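# Push the microwave door shut and back away

## Task

Close the microwave door far enough that it latches, and finish with neither arm, gripper nor camera cable in contact with the microwave.

## Robot and tools

Robot: two six-joint arms, left_arm and right_arm, each ending in a two-finger gripper. Joint order in every row and every per-joint list is waist, shoulder, elbow, wrist pitch, wrist yaw, wrist roll; the gripper value comes seventh. The fingers point along the gripper's +z axis and spread along its y axis. end_effector_position is the spot between the finger pads, roughly 1 cm short of the tips.

Frames: the scene frame has its origin at table-top height, halfway between the two nominal bases, +x pointing out over the table, +z up, left_arm on the +y side. Image left and right are unrelated to arm names. Calibrated bases: left_arm at (-0.054, +0.306, +0.023) m, quat_wxyz (+1.000, 0, 0, -0.002); right_arm at (-0.011, -0.340, +0.042) m, quat_wxyz (+1.000, 0, 0, +0.012). Gripper poses, velocities, targets and wrist-camera poses are reported in each arm's own base frame. Fixed cameras and the table use the scene frame. Reported hand positions may be a few cm off, more when reaching far.

Cameras: cam_head_left, cam_head_right, cam_left_wrist, cam_right_wrist, all 896x504.

execute_actions(actions, cameras): actions is a list of actions. Each action is a table of 1 to 15 rows, with one row per 1/30 s control step. An action lasts 0.5 s; if it has fewer than 15 rows, its last row repeats. Each row is a single list of 14 numbers, each in [-1, 1], covering both arms: left_arm's six joints then its opening, followed by right_arm's six joints and opening. Joint numbers are scaled offsets, not poses. Every row in an action is measured from the Joint targets as they were when that action began, not from the previous row. Sending the same offset in a following action therefore moves the joint further. Scale: 1.0 equals 2.224 rad for waist, shoulder and elbow, and 8.485 rad for the three wrist joints. A 0 keeps a joint at its target. Opening is absolute: +1 fully open, -1 closed. A gripper's present command must be sent again to leave it unchanged. An empty list just returns the state; cameras picks images ([] for none, null or ["all"] for all).

Stated joint ranges (rad): waist -2.618 to 3.054, shoulder 0.000 to 3.142, elbow 0.000 to 3.142, wrist pitch -1.571 to 1.571, wrist yaw -1.571 to 1.571, wrist roll -2.094 to 2.094. An action that would push a joint more than 0.059 rad beyond its range is rejected for both arms. If the first action fails this check, or any action is malformed, the whole call is rejected. True limits can differ by up to 0.059 rad.

move(target, speed, blend, opening_speed, blocking, cameras): target is one 14-number row in the same layout and scale, or a list of up to 15 such rows. Every row is an offset from the same starting Joint targets, never from the previous row. All joints travel in step, so grippers trace curves, and nothing is avoided along the way. speed is in rad/s for the joint with the longest path, 0.01 to 12.57, default 0.5; one value or one per target. blend is in rad and rounds corners between targets. opening_speed is the rate of gripper change per second on the -1 to +1 scale, at least 0.2. blocking=false returns after about 0.5 s while the motion keeps going. The whole move is limited to 10 s. The result adds a "move:" line: done, off_target (at rest more than 0.035 rad from target), moving, held or fault, plus limits=held if steps were held back. Neither done nor off_target tells you whether there is contact.

wait(seconds 0 to 10) lets time pass while commands are held, and returns early if a running move ends. stop() brakes a running move; faster motion needs more distance to stop. zoom_image(camera, region [x0, y0, x1, y1]) enlarges part of the newest image from that camera, using pixels from its top-left, at most 504 wide and 504 high. finished_scene(scene) ends the scene (1 or 2) and cannot be undone.

Result lines: Joint positions and Joint velocities are per arm (rad, rad/s, then finger gap in m; 0.094 means fully open). Joint targets are what your next offsets count from. Joint torques include the arm's own weight, are positive toward larger angles, and wrap at ±28 N m for joints 1 to 3. grip_measured uses the opening scale. "joint sent to its limit" means a joint was stopped at its end. "joint command not followed" means the clearance check changed that arm's targets. MOTOR HOT appears at 75 °C. An OVER-TEMPERATURE FAULT folds that arm away for the rest of the scene.

Motion limits: each step's targets may only lead the measured angle by 0.339 rad (first three joints) or 2.2 rad (wrists). Targets that would move the gripper more than 200 mm from its measured place are scaled back. Large displacements can take several actions, and very small ones may not start.

Cautions: push the door slowly so it does not slam; a hard hit on the microwave can fail the scene. Keep the two arms well apart, since a collision between them can end the scene. A camera cable resting on the microwave counts as touching it. When done, pull the arm clear and confirm there is no contact before calling finished_scene. To release a push, command targets back past the measured positions. Avoid stretched-out holds or pushing toward unreachable poses, which heat the motors.

Each tool is called after "Emit:" in YAML: its name, and indented under it one key for each argument.

## Session

Emit:
execute_actions:
  actions: []

Scene clock: 0.00 s.
left_arm: end_effector_position=(+0.3507, -0.0393, +0.3321) grip_measured=+1.000 end_effector_quat_wxyz=(+0.725, -0.026, +0.684, -0.076) | right_arm: end_effector_position=(+0.3442, +0.1744, +0.2143) grip_measured=+1.000 end_effector_quat_wxyz=(+0.509, -0.106, +0.828, +0.210)
Joint positions: left_arm=[-0.164 0.875 0.615 0.323 -0.096 -0.137 0.094] | right_arm=[0.427 1.131 0.715 0.008 -0.084 0.227 0.094]
Joint velocities: within noise
Joint torques (N m): no reading
Heat: left arm: 37 °C; right arm: 37 °C.
Joint targets: left_arm=[-0.164 0.868 0.629 0.328 -0.096 -0.136] | right_arm=[0.427 1.121 0.732 0.030 -0.084 0.225]
Tool commands: left_gripper/opening=+1.0 right_gripper/opening=+1.0

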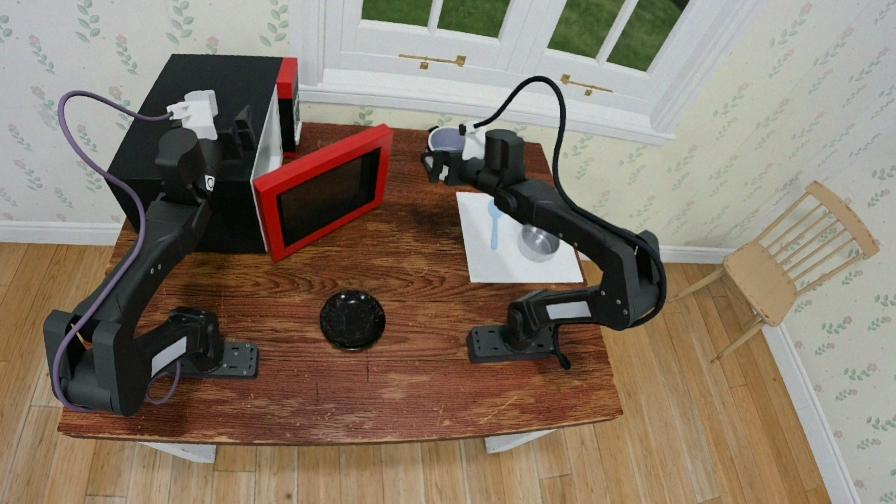

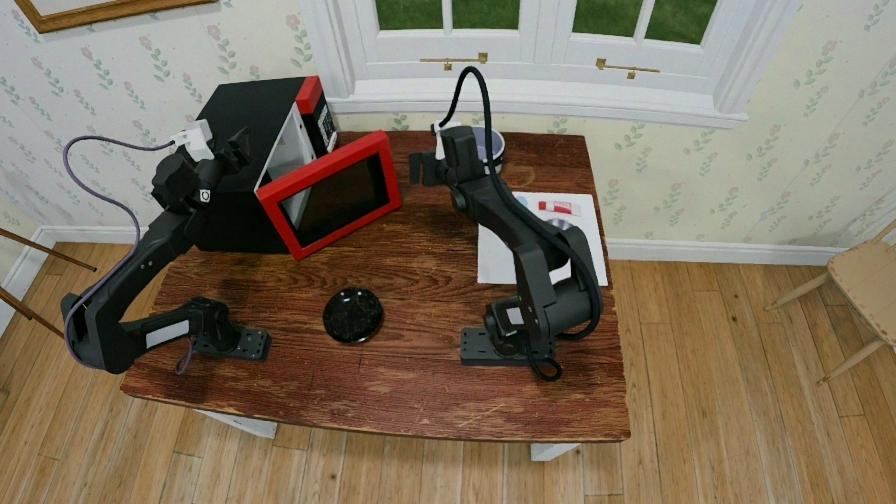

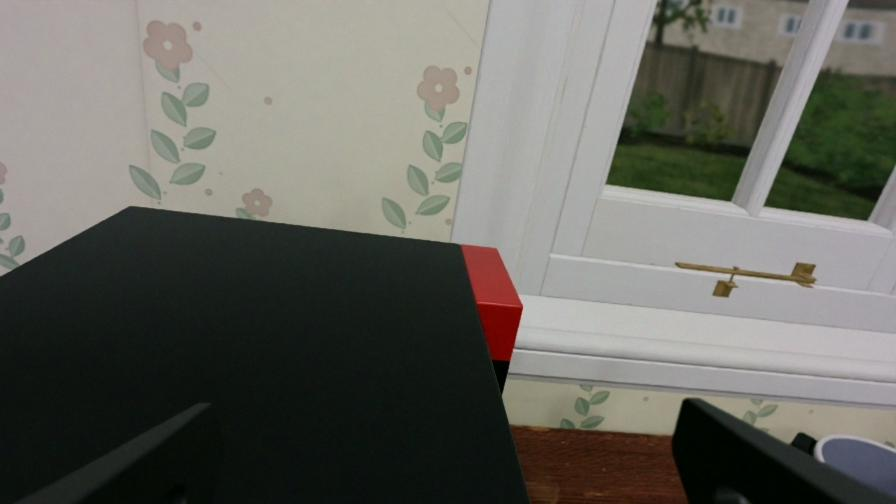

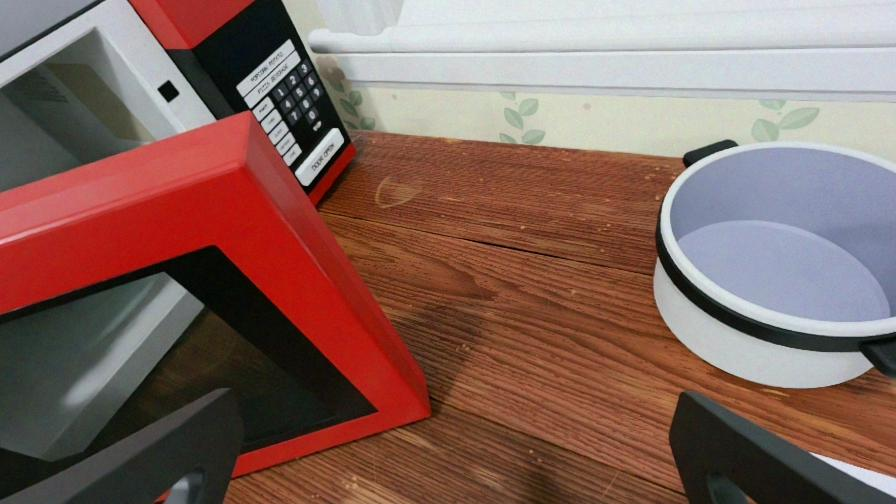

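Emit:
zoom_image:
  camera: "cam_head_left"
  region: [100, 30, 600, 400]

Emit:
zoom_image:
  camera: "cam_head_right"
  region: [150, 50, 620, 400]

Scaled by 1.008 from the camera's 896x504 image, which has a finer 1280x720 frame.

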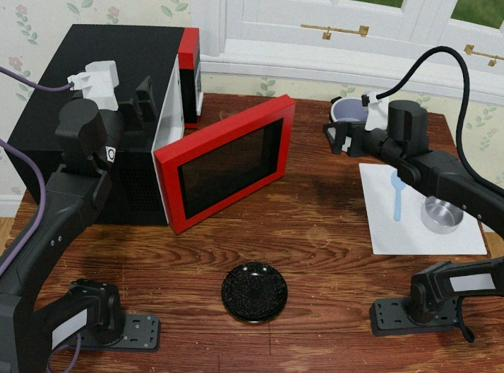

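Scaled by 1.072 from the camera's 896x504 image, which has a finer 1280x720 frame.

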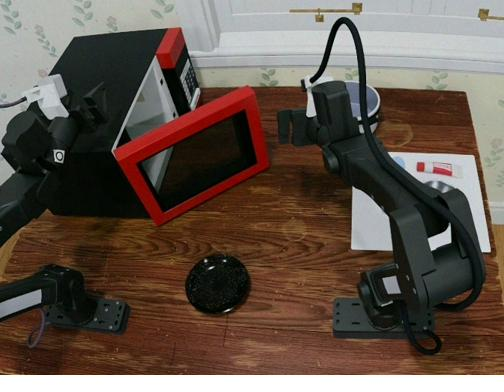

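Emit:
move:
  target: [0,0,0,0,0,0,-1,-0.157,0,0,0,0,0,-1]
  opening_speed: 1

Emit:
move:
  target: [-0.45,0,0,0,-0.1,0.016,-1,0,0,0,0,0,0,-1]
  speed: 0.6

Scene clock: 12.00 s.
left_arm: end_effector_position=(+0.3507, -0.0393, +0.3321) grip_measured=-0.987 end_effector_quat_wxyz=(+0.725, -0.026, +0.684, -0.076) | right_arm: end_effector_position=(+0.3829, +0.0476, +0.2141) grip_measured=-0.993 end_effector_quat_wxyz=(+0.536, +0.038, +0.835, +0.119)
Joint positions: left_arm=[-0.164 0.875 0.615 0.323 -0.096 -0.137 0.001] | right_arm=[0.082 1.131 0.715 0.007 -0.084 0.227 0]
Joint velocities: within noise
Joint torques (N m): left_arm=[-0.05 -2.58 8.1 2.29 0 0.01] | right_arm=[-0.29 -3.34 9.01 2 -0.03 0.01]
Heat: left arm: 37 °C; right arm: 37 °C.
Joint targets: left_arm=[-0.164 0.868 0.629 0.328 -0.096 -0.136] | right_arm=[0.078 1.121 0.732 0.030 -0.084 0.225]
move: done

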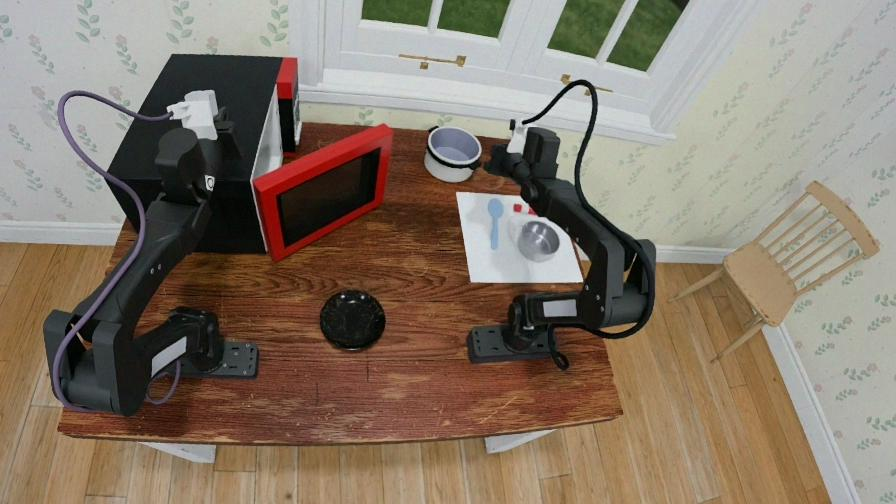

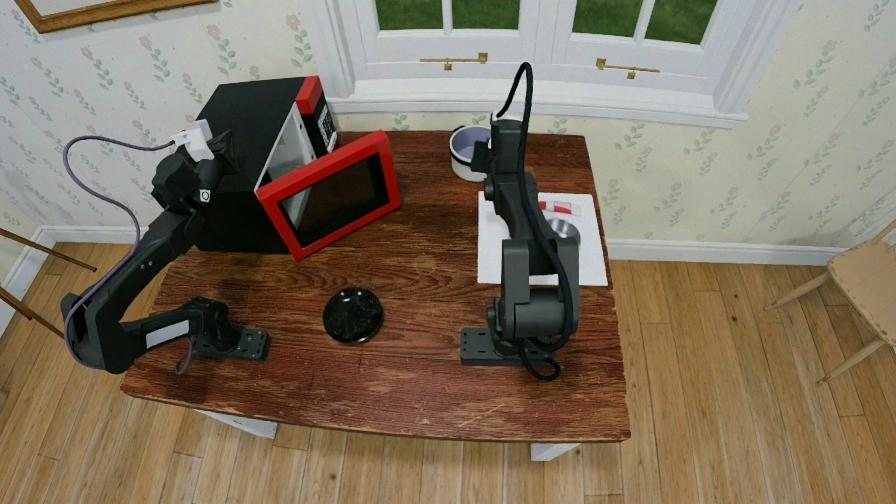

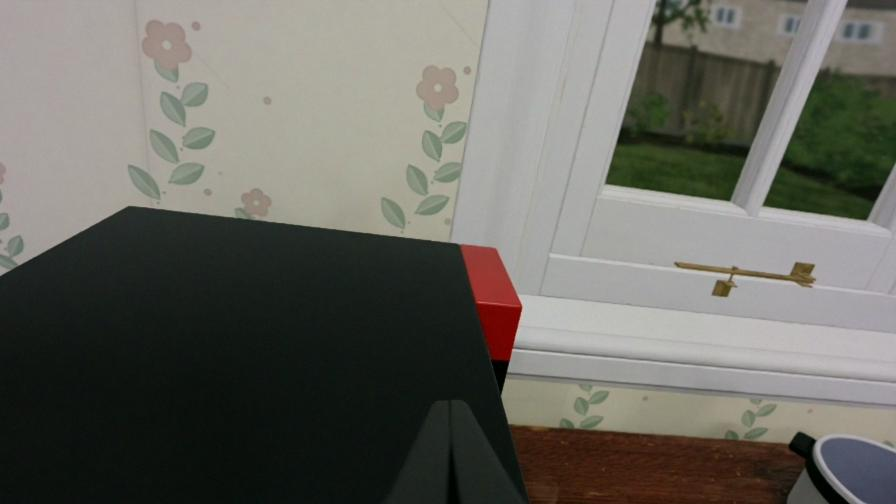

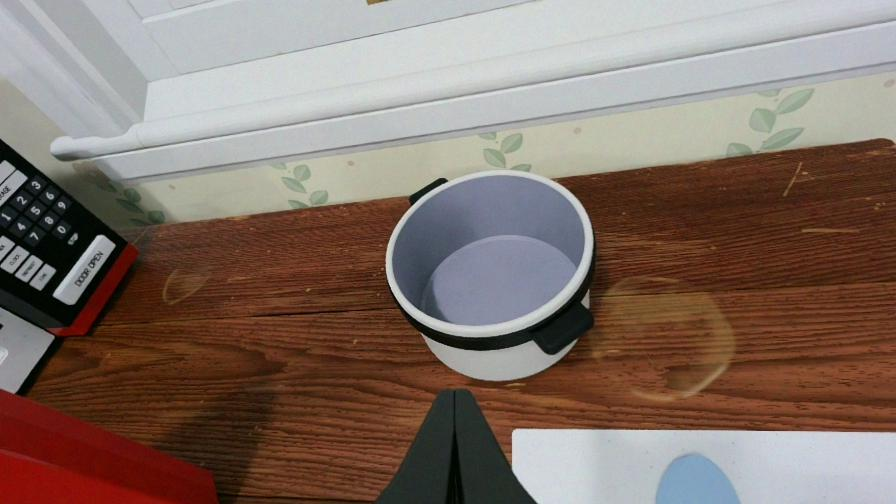

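Scene clock: 14.47 s.
left_arm: end_effector_position=(+0.2459, -0.1983, +0.3275) grip_measured=-0.987 end_effector_quat_wxyz=(+0.713, +0.058, +0.691, -0.100) | right_arm: end_effector_position=(+0.3829, +0.0476, +0.2141) grip_measured=-0.993 end_effector_quat_wxyz=(+0.536, +0.038, +0.835, +0.119)
Joint positions: left_arm=[-1.16 0.875 0.615 0.323 -0.935 -0.004 0.001] | right_arm=[0.082 1.131 0.715 0.007 -0.084 0.227 0]
Joint velocities: within noise
Joint torques (N m): left_arm=[-0.43 -2.33 7.84 1.98 -0.07 0.04] | right_arm=[-0.35 -3.43 9.05 2.02 -0.02 0.01]
Heat: left arm: 37 °C; right arm: 37 °C.
Joint targets: left_arm=[-1.164 0.868 0.629 0.328 -0.945 0.000] | right_arm=[0.078 1.121 0.732 0.030 -0.084 0.225]
move: done

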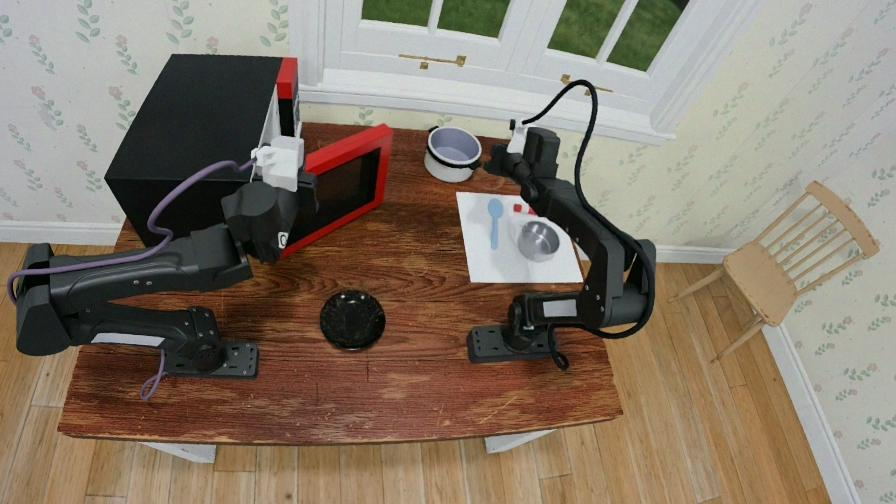

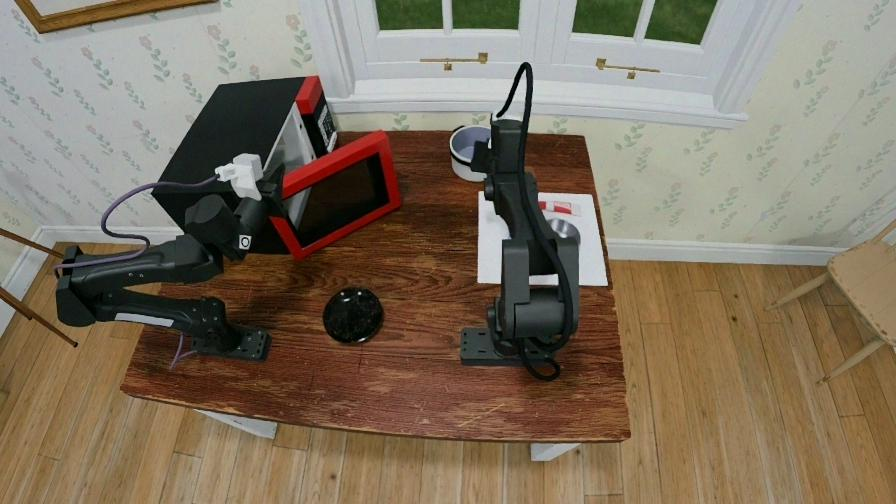

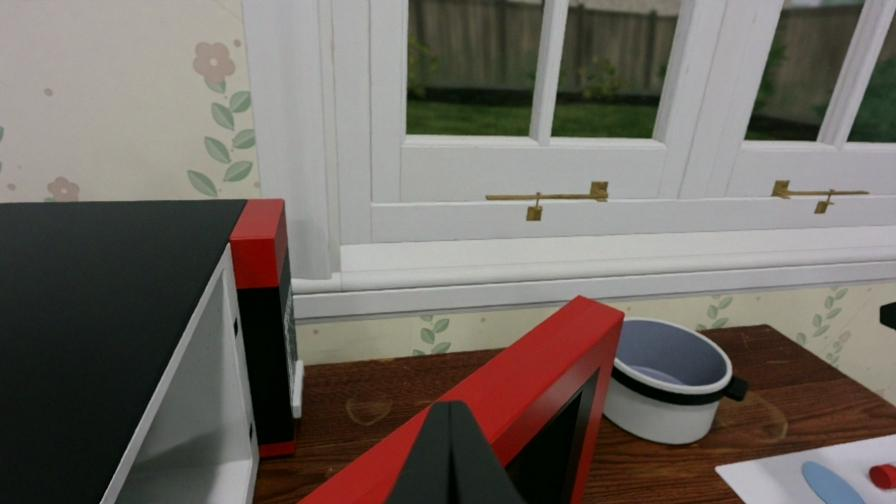

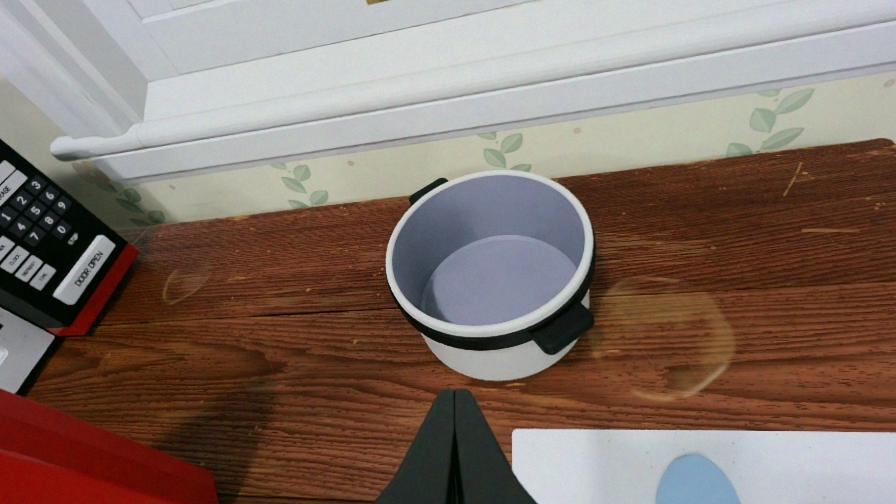

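Emit:
move:
  target: [0,0.547,0.18,0.062,-0.013,0,-1,0,0,0,0,0,0,-1]
  speed: 0.6

Scene clock: 18.33 s.
left_arm: end_effector_position=(+0.3331, -0.3716, +0.1206) grip_measured=-0.987 end_effector_quat_wxyz=(+0.661, +0.118, +0.740, +0.036) | right_arm: end_effector_position=(+0.3829, +0.0476, +0.2141) grip_measured=-0.993 end_effector_quat_wxyz=(+0.536, +0.038, +0.835, +0.119)
Joint positions: left_arm=[-1.16 2.084 1.001 0.836 -1.042 -0.003 0.001] | right_arm=[0.082 1.131 0.715 0.007 -0.084 0.227 0]
Joint velocities: within noise
Joint torques (N m): left_arm=[-0.4 -11.02 7.38 2.1 -0.22 0.02] | right_arm=[-0.49 -3.56 8.95 2.03 -0.01 -0.03]
Heat: left arm: 37 °C; right arm: 37 °C.
Joint targets: left_arm=[-1.164 2.085 1.030 0.854 -1.055 0.000] | right_arm=[0.078 1.121 0.732 0.030 -0.084 0.225]
move: done

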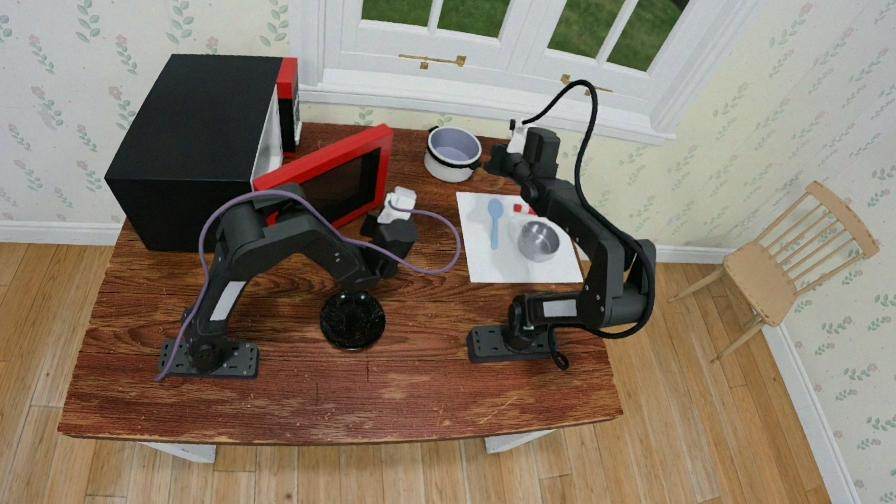

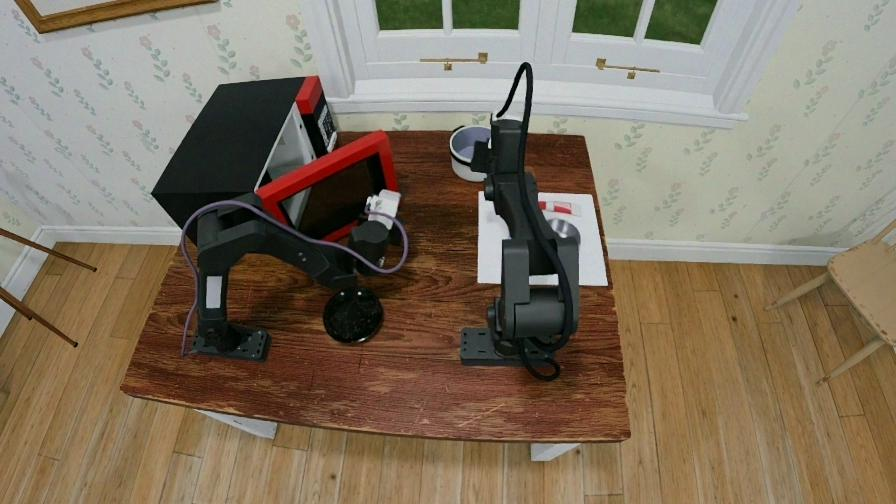

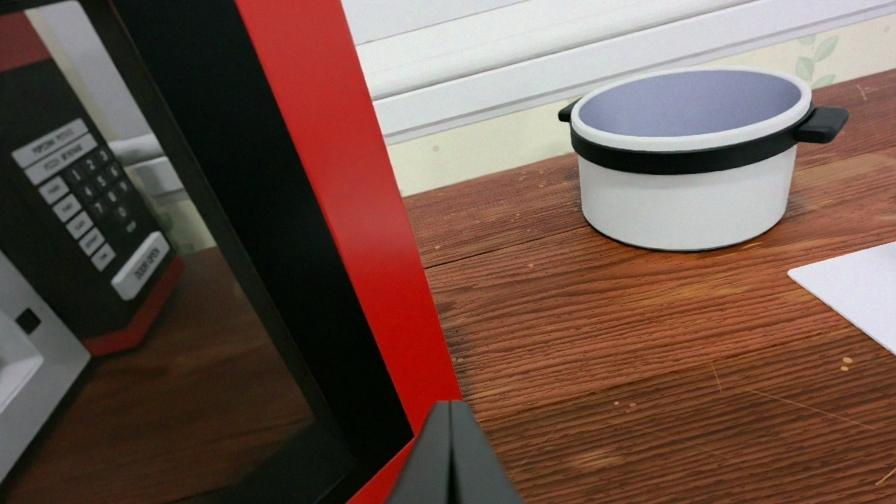

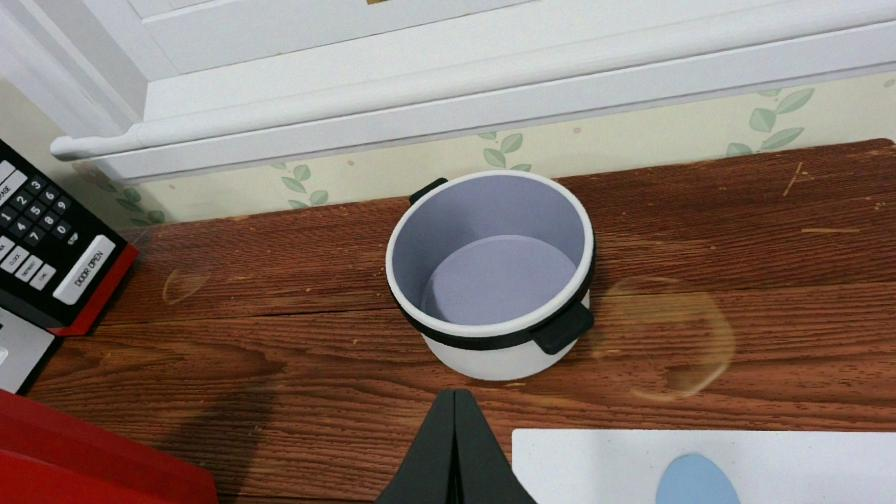

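Emit:
move:
  target: [0.0908,0.0135,0.0733,-0.0156,0.011,0,-1,0,0,0,0,0,0,-1]
  speed: 0.3

Scene clock: 21.93 s.
left_arm: end_effector_position=(+0.4144, -0.3413, +0.1456) grip_measured=-0.987 end_effector_quat_wxyz=(+0.660, +0.064, +0.746, +0.060) | right_arm: end_effector_position=(+0.3829, +0.0476, +0.2141) grip_measured=-0.993 end_effector_quat_wxyz=(+0.536, +0.038, +0.835, +0.119)
Joint positions: left_arm=[-0.971 2.105 1.161 0.728 -0.965 -0.002 0.001] | right_arm=[0.082 1.131 0.715 0.007 -0.084 0.227 0]
Joint velocities: within noise
Joint torques (N m): left_arm=[0.68 -10.95 8.16 1.88 -0.07 0.02] | right_arm=[-0.44 -3.45 8.94 1.99 -0.04 -0.03]
Heat: left arm: 38 °C; right arm: 37 °C.
Joint targets: left_arm=[-0.962 2.114 1.193 0.722 -0.962 0.000] | right_arm=[0.078 1.121 0.732 0.030 -0.084 0.225]
move: done

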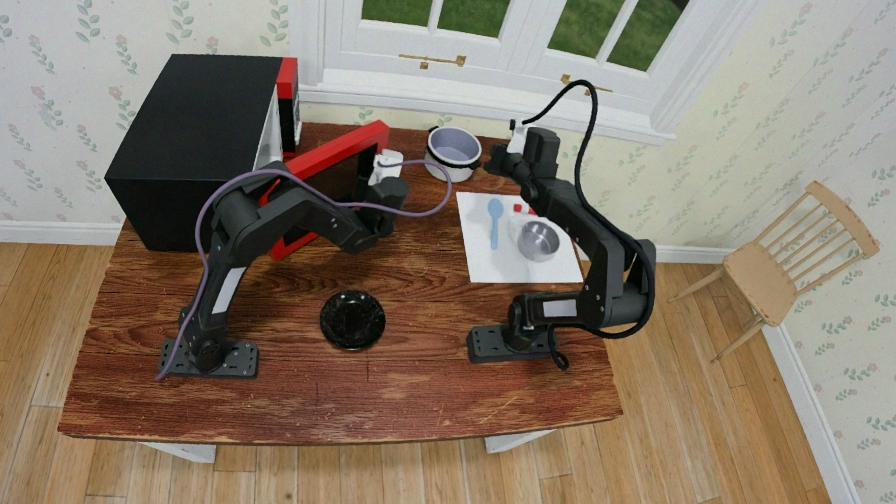

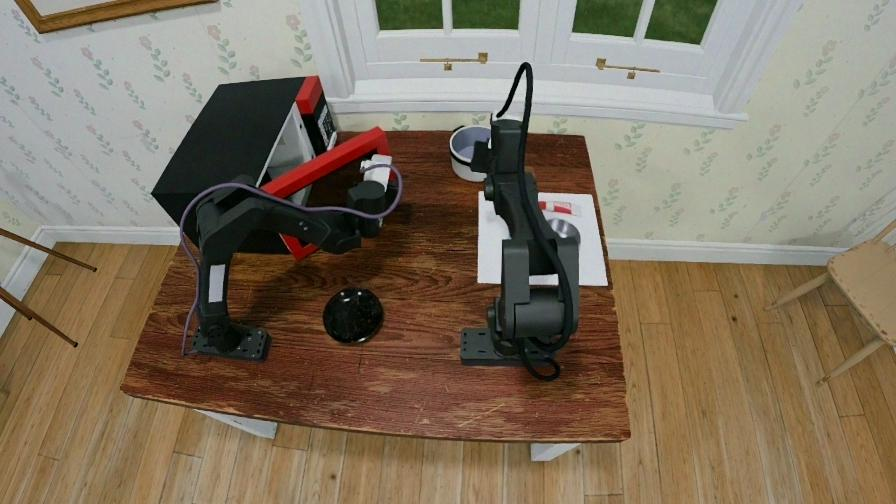

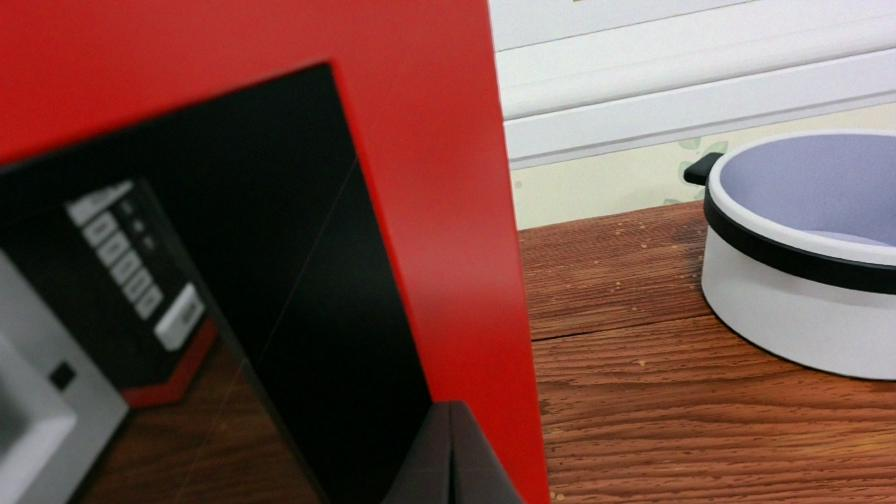

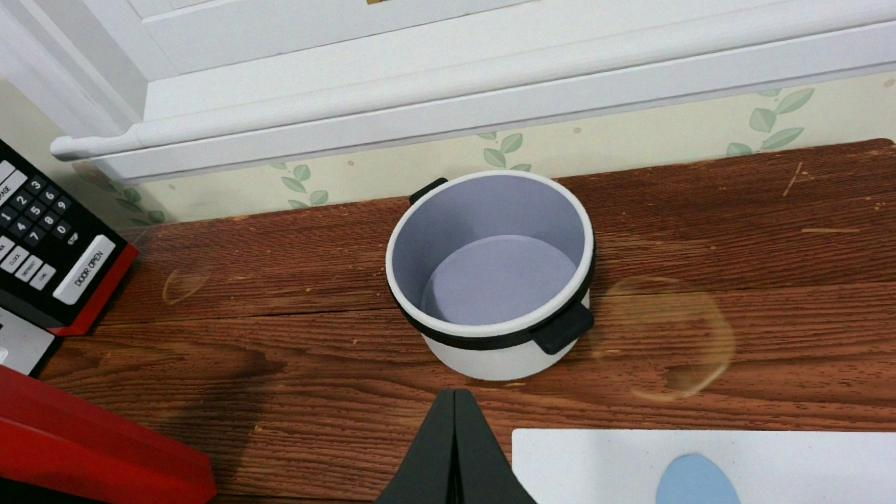

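Emit:
move:
  target: [0.08,0.022,0.0378,-0.0042,-0.0026,0,-1,0,0,0,0,0,0,-1]
  speed: 0.2

Scene clock: 24.20 s.
left_arm: end_effector_position=(+0.4804, -0.2758, +0.1459) grip_measured=-0.987 end_effector_quat_wxyz=(+0.652, +0.000, +0.749, +0.114) | right_arm: end_effector_position=(+0.3829, +0.0476, +0.2141) grip_measured=-0.993 end_effector_quat_wxyz=(+0.536, +0.038, +0.835, +0.119)
Joint positions: left_arm=[-0.792 2.153 1.245 0.694 -0.955 -0.002 0.001] | right_arm=[0.082 1.131 0.715 0.007 -0.084 0.227 0]
Joint velocities: within noise
Joint torques (N m): left_arm=[0.64 -11.41 8.25 1.88 -0.35 0.03] | right_arm=[-0.42 -3.44 9.09 2.02 0.02 -0.04]
Heat: left arm: 38 °C; right arm: 37 °C.
Joint targets: left_arm=[-0.784 2.163 1.277 0.686 -0.984 0.000] | right_arm=[0.078 1.121 0.732 0.030 -0.084 0.225]
move: done

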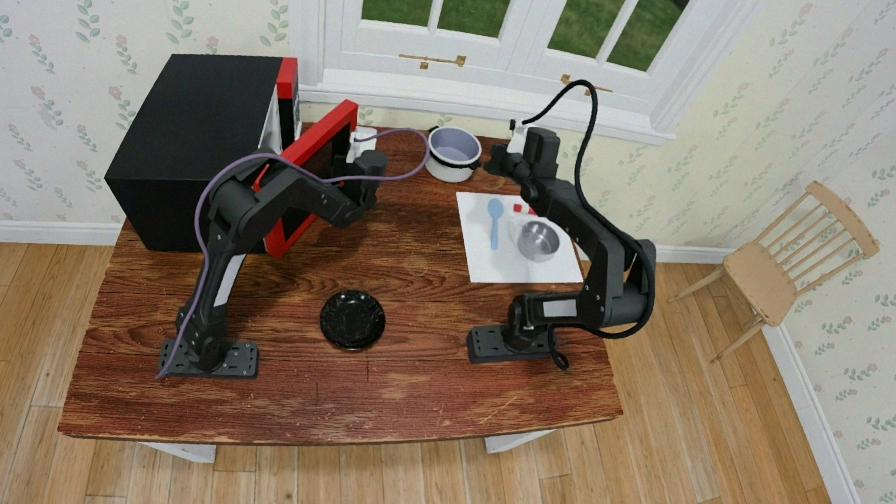

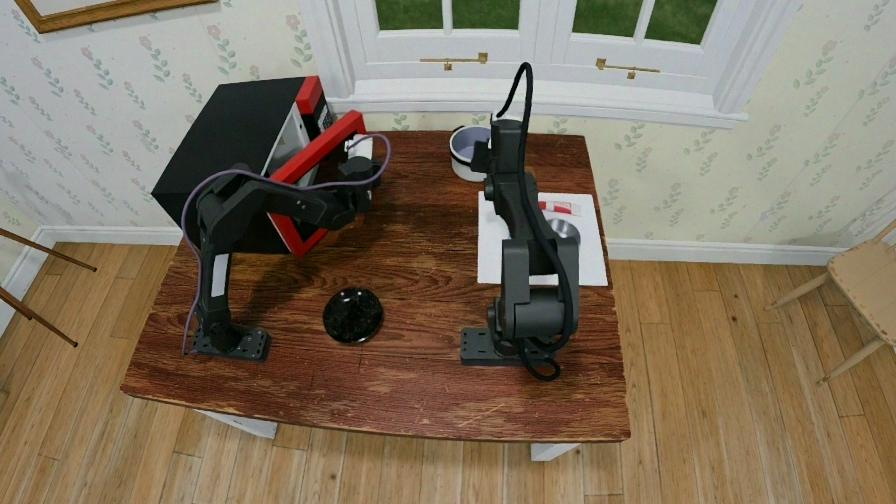

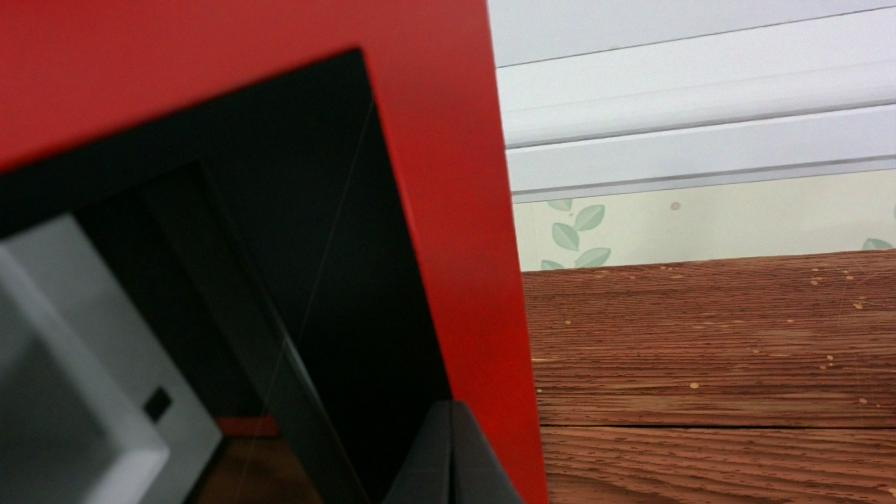

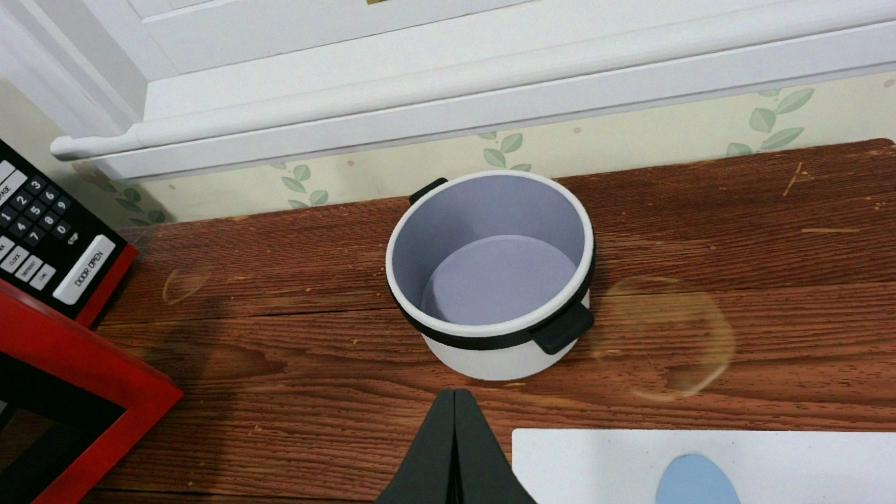

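Emit:
move:
  target: [0.0616,0.0454,0.0796,-0.009,-0.0192,0,-1,0,0,0,0,0,0,-1]
  speed: 0.2

Emit:
zoom_image:
  camera: "cam_head_left"
  region: [150, 60, 450, 280]

Emit:
zoom_image:
  camera: "cam_head_right"
  region: [150, 60, 450, 280]

Scene clock: 26.23 s.
left_arm: end_effector_position=(+0.5291, -0.2023, +0.1491) grip_measured=-0.987 end_effector_quat_wxyz=(+0.636, -0.099, +0.734, +0.218) | right_arm: end_effector_position=(+0.3828, +0.0476, +0.2140) grip_measured=-0.993 end_effector_quat_wxyz=(+0.536, +0.038, +0.835, +0.119)
Joint positions: left_arm=[-0.656 2.255 1.421 0.615 -1.111 -0.002 0.001] | right_arm=[0.082 1.131 0.715 0.007 -0.084 0.227 0]
Joint velocities: within noise
Joint torques (N m): left_arm=[0.72 -12.49 8.53 1.8 -0.43 0.03] | right_arm=[-0.57 -3.23 9.03 2 -0.01 -0.08]
Heat: left arm: 39 °C; right arm: 37 °C.
Joint targets: left_arm=[-0.648 2.264 1.454 0.610 -1.147 0.000] | right_arm=[0.078 1.121 0.732 0.030 -0.084 0.225]
move: off_target (left_arm); left_arm: the wrist yaw is farthest, 0.036 rad from its target

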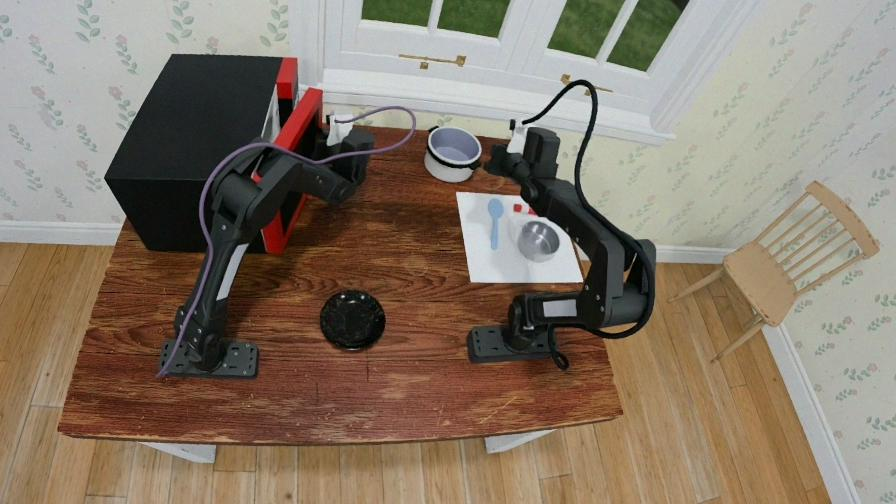

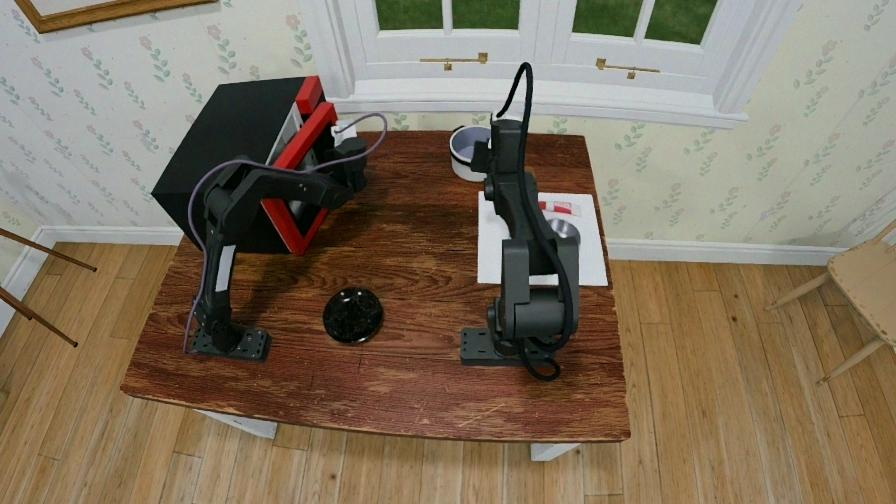

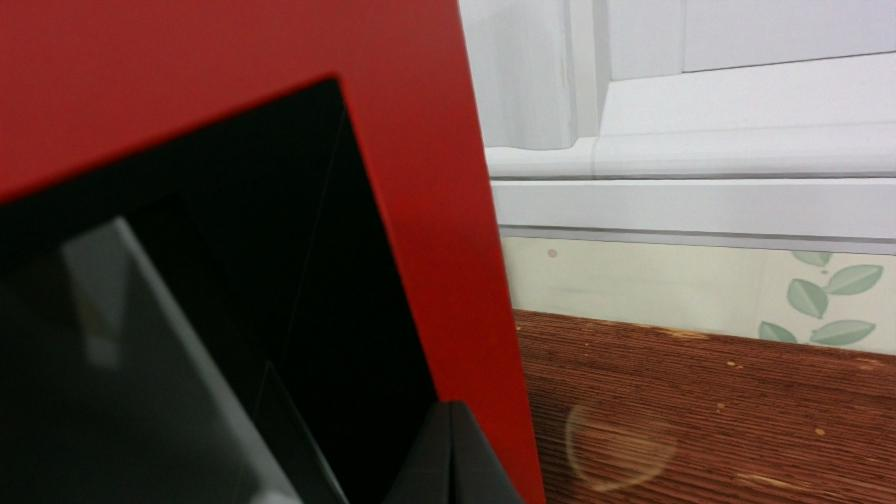

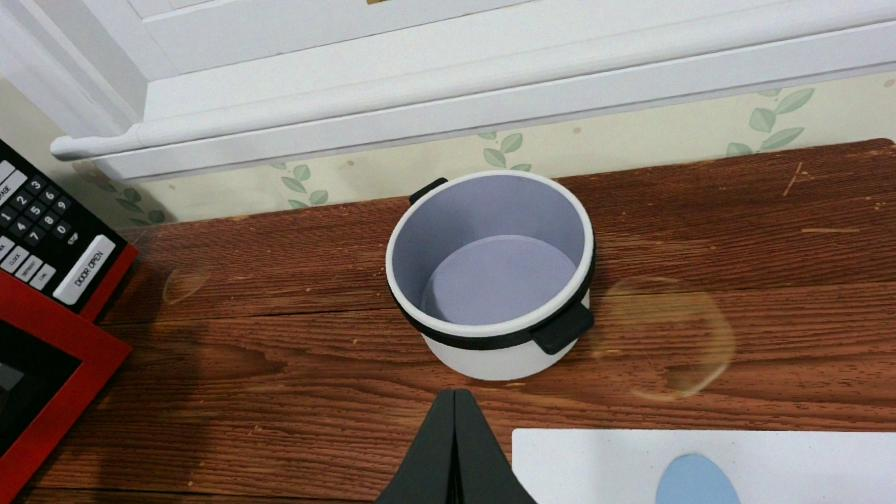

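Scaled by 1.680 from the camera's 896x504 image, which has a finer 1280x720 frame.

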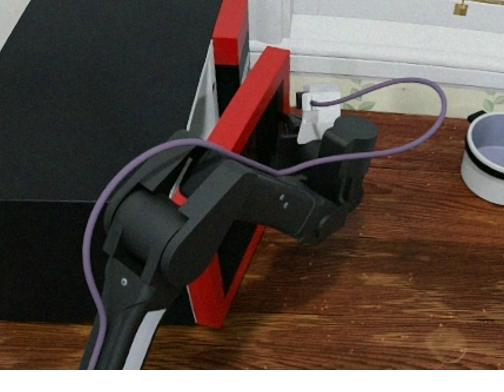

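Scaled by 1.680 from the camera's 896x504 image, which has a finer 1280x720 frame.

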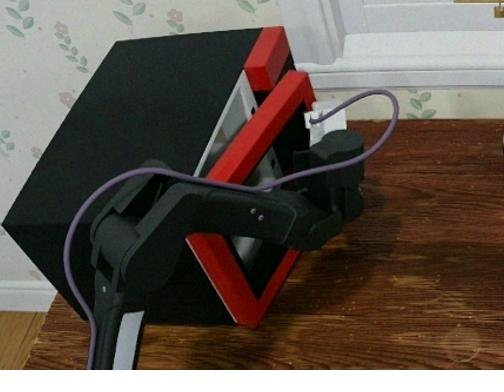

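Emit:
move:
  target: [0.0319,-0.0123,0.0495,-0.0162,-0.0094,0,-1,0,0,0,0,0,0,-1]
  speed: 0.15

Emit:
zoom_image:
  camera: "cam_head_left"
  region: [150, 60, 450, 280]

Emit:
zoom_image:
  camera: "cam_head_right"
  region: [150, 60, 450, 280]

Scene clock: 29.83 s.
left_arm: end_effector_position=(+0.5454, -0.1620, +0.1723) grip_measured=-0.987 end_effector_quat_wxyz=(+0.616, -0.141, +0.725, +0.274) | right_arm: end_effector_position=(+0.3828, +0.0476, +0.2140) grip_measured=-0.993 end_effector_quat_wxyz=(+0.536, +0.038, +0.835, +0.119)
Joint positions: left_arm=[-0.589 2.255 1.53 0.48 -1.19 -0.002 0.001] | right_arm=[0.082 1.131 0.715 0.007 -0.084 0.227 0]
Joint velocities: within noise
Joint torques (N m): left_arm=[1.02 -15.31 8.83 1.71 -0.46 0.02] | right_arm=[-0.36 -3.4 8.99 1.99 -0.03 -0.07]
Heat: left arm: 40 °C; right arm: 37 °C.
Joint targets: left_arm=[-0.577 2.237 1.564 0.472 -1.227 0.000] | right_arm=[0.078 1.121 0.732 0.030 -0.084 0.225]
move: off_target (left_arm); left_arm: the wrist yaw is farthest, 0.037 rad from its target

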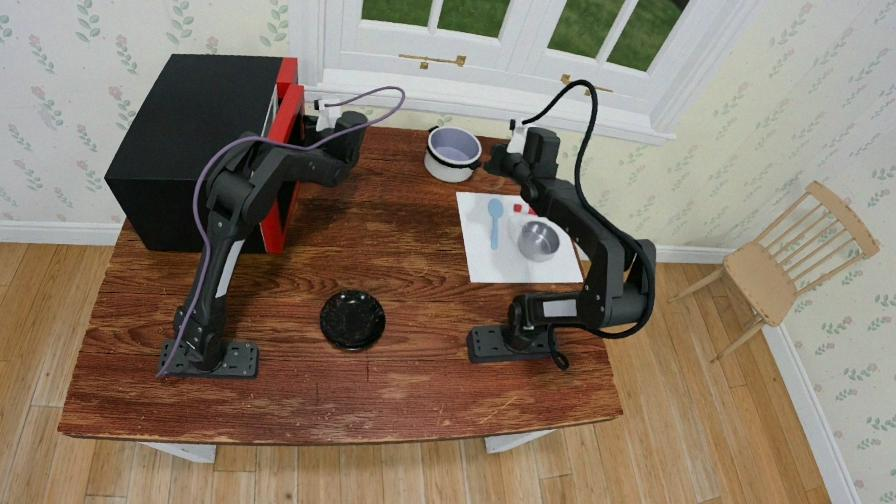

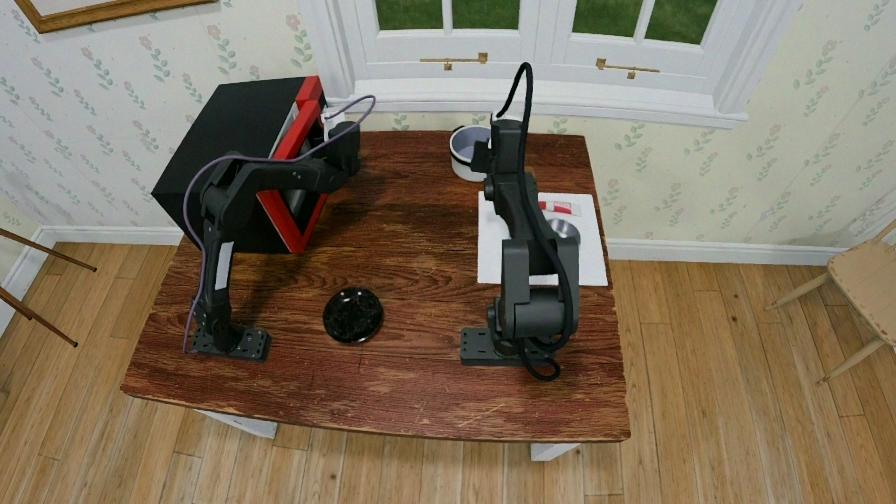

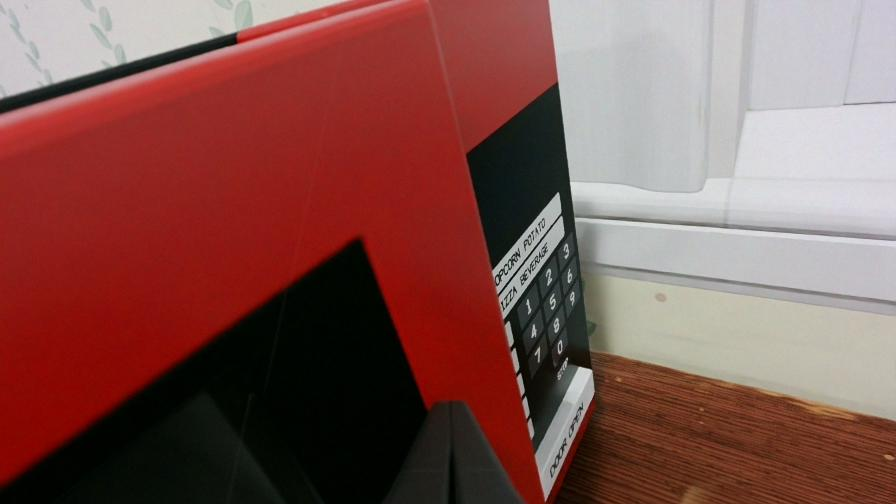

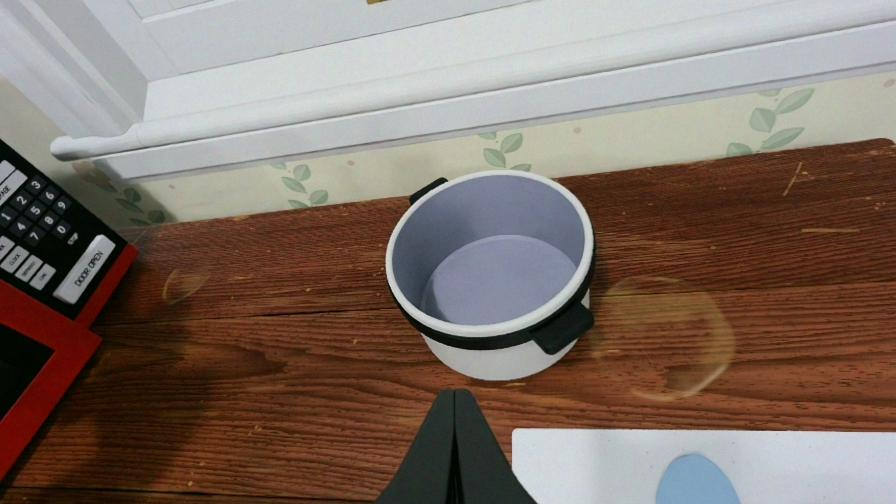

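Scaled by 1.680 from the camera's 896x504 image, which has a finer 1280x720 frame.

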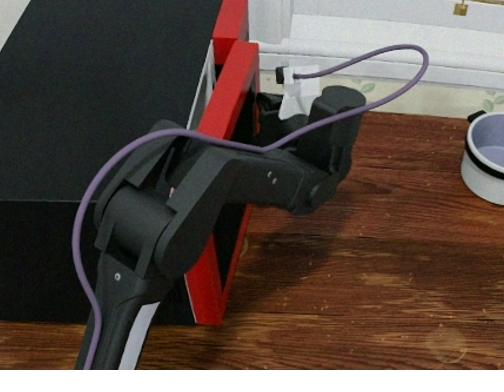

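Scaled by 1.680 from the camera's 896x504 image, which has a finer 1280x720 frame.

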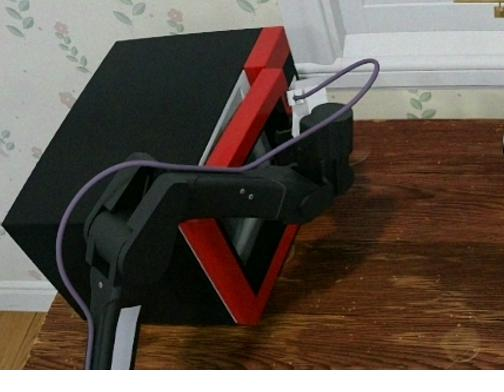

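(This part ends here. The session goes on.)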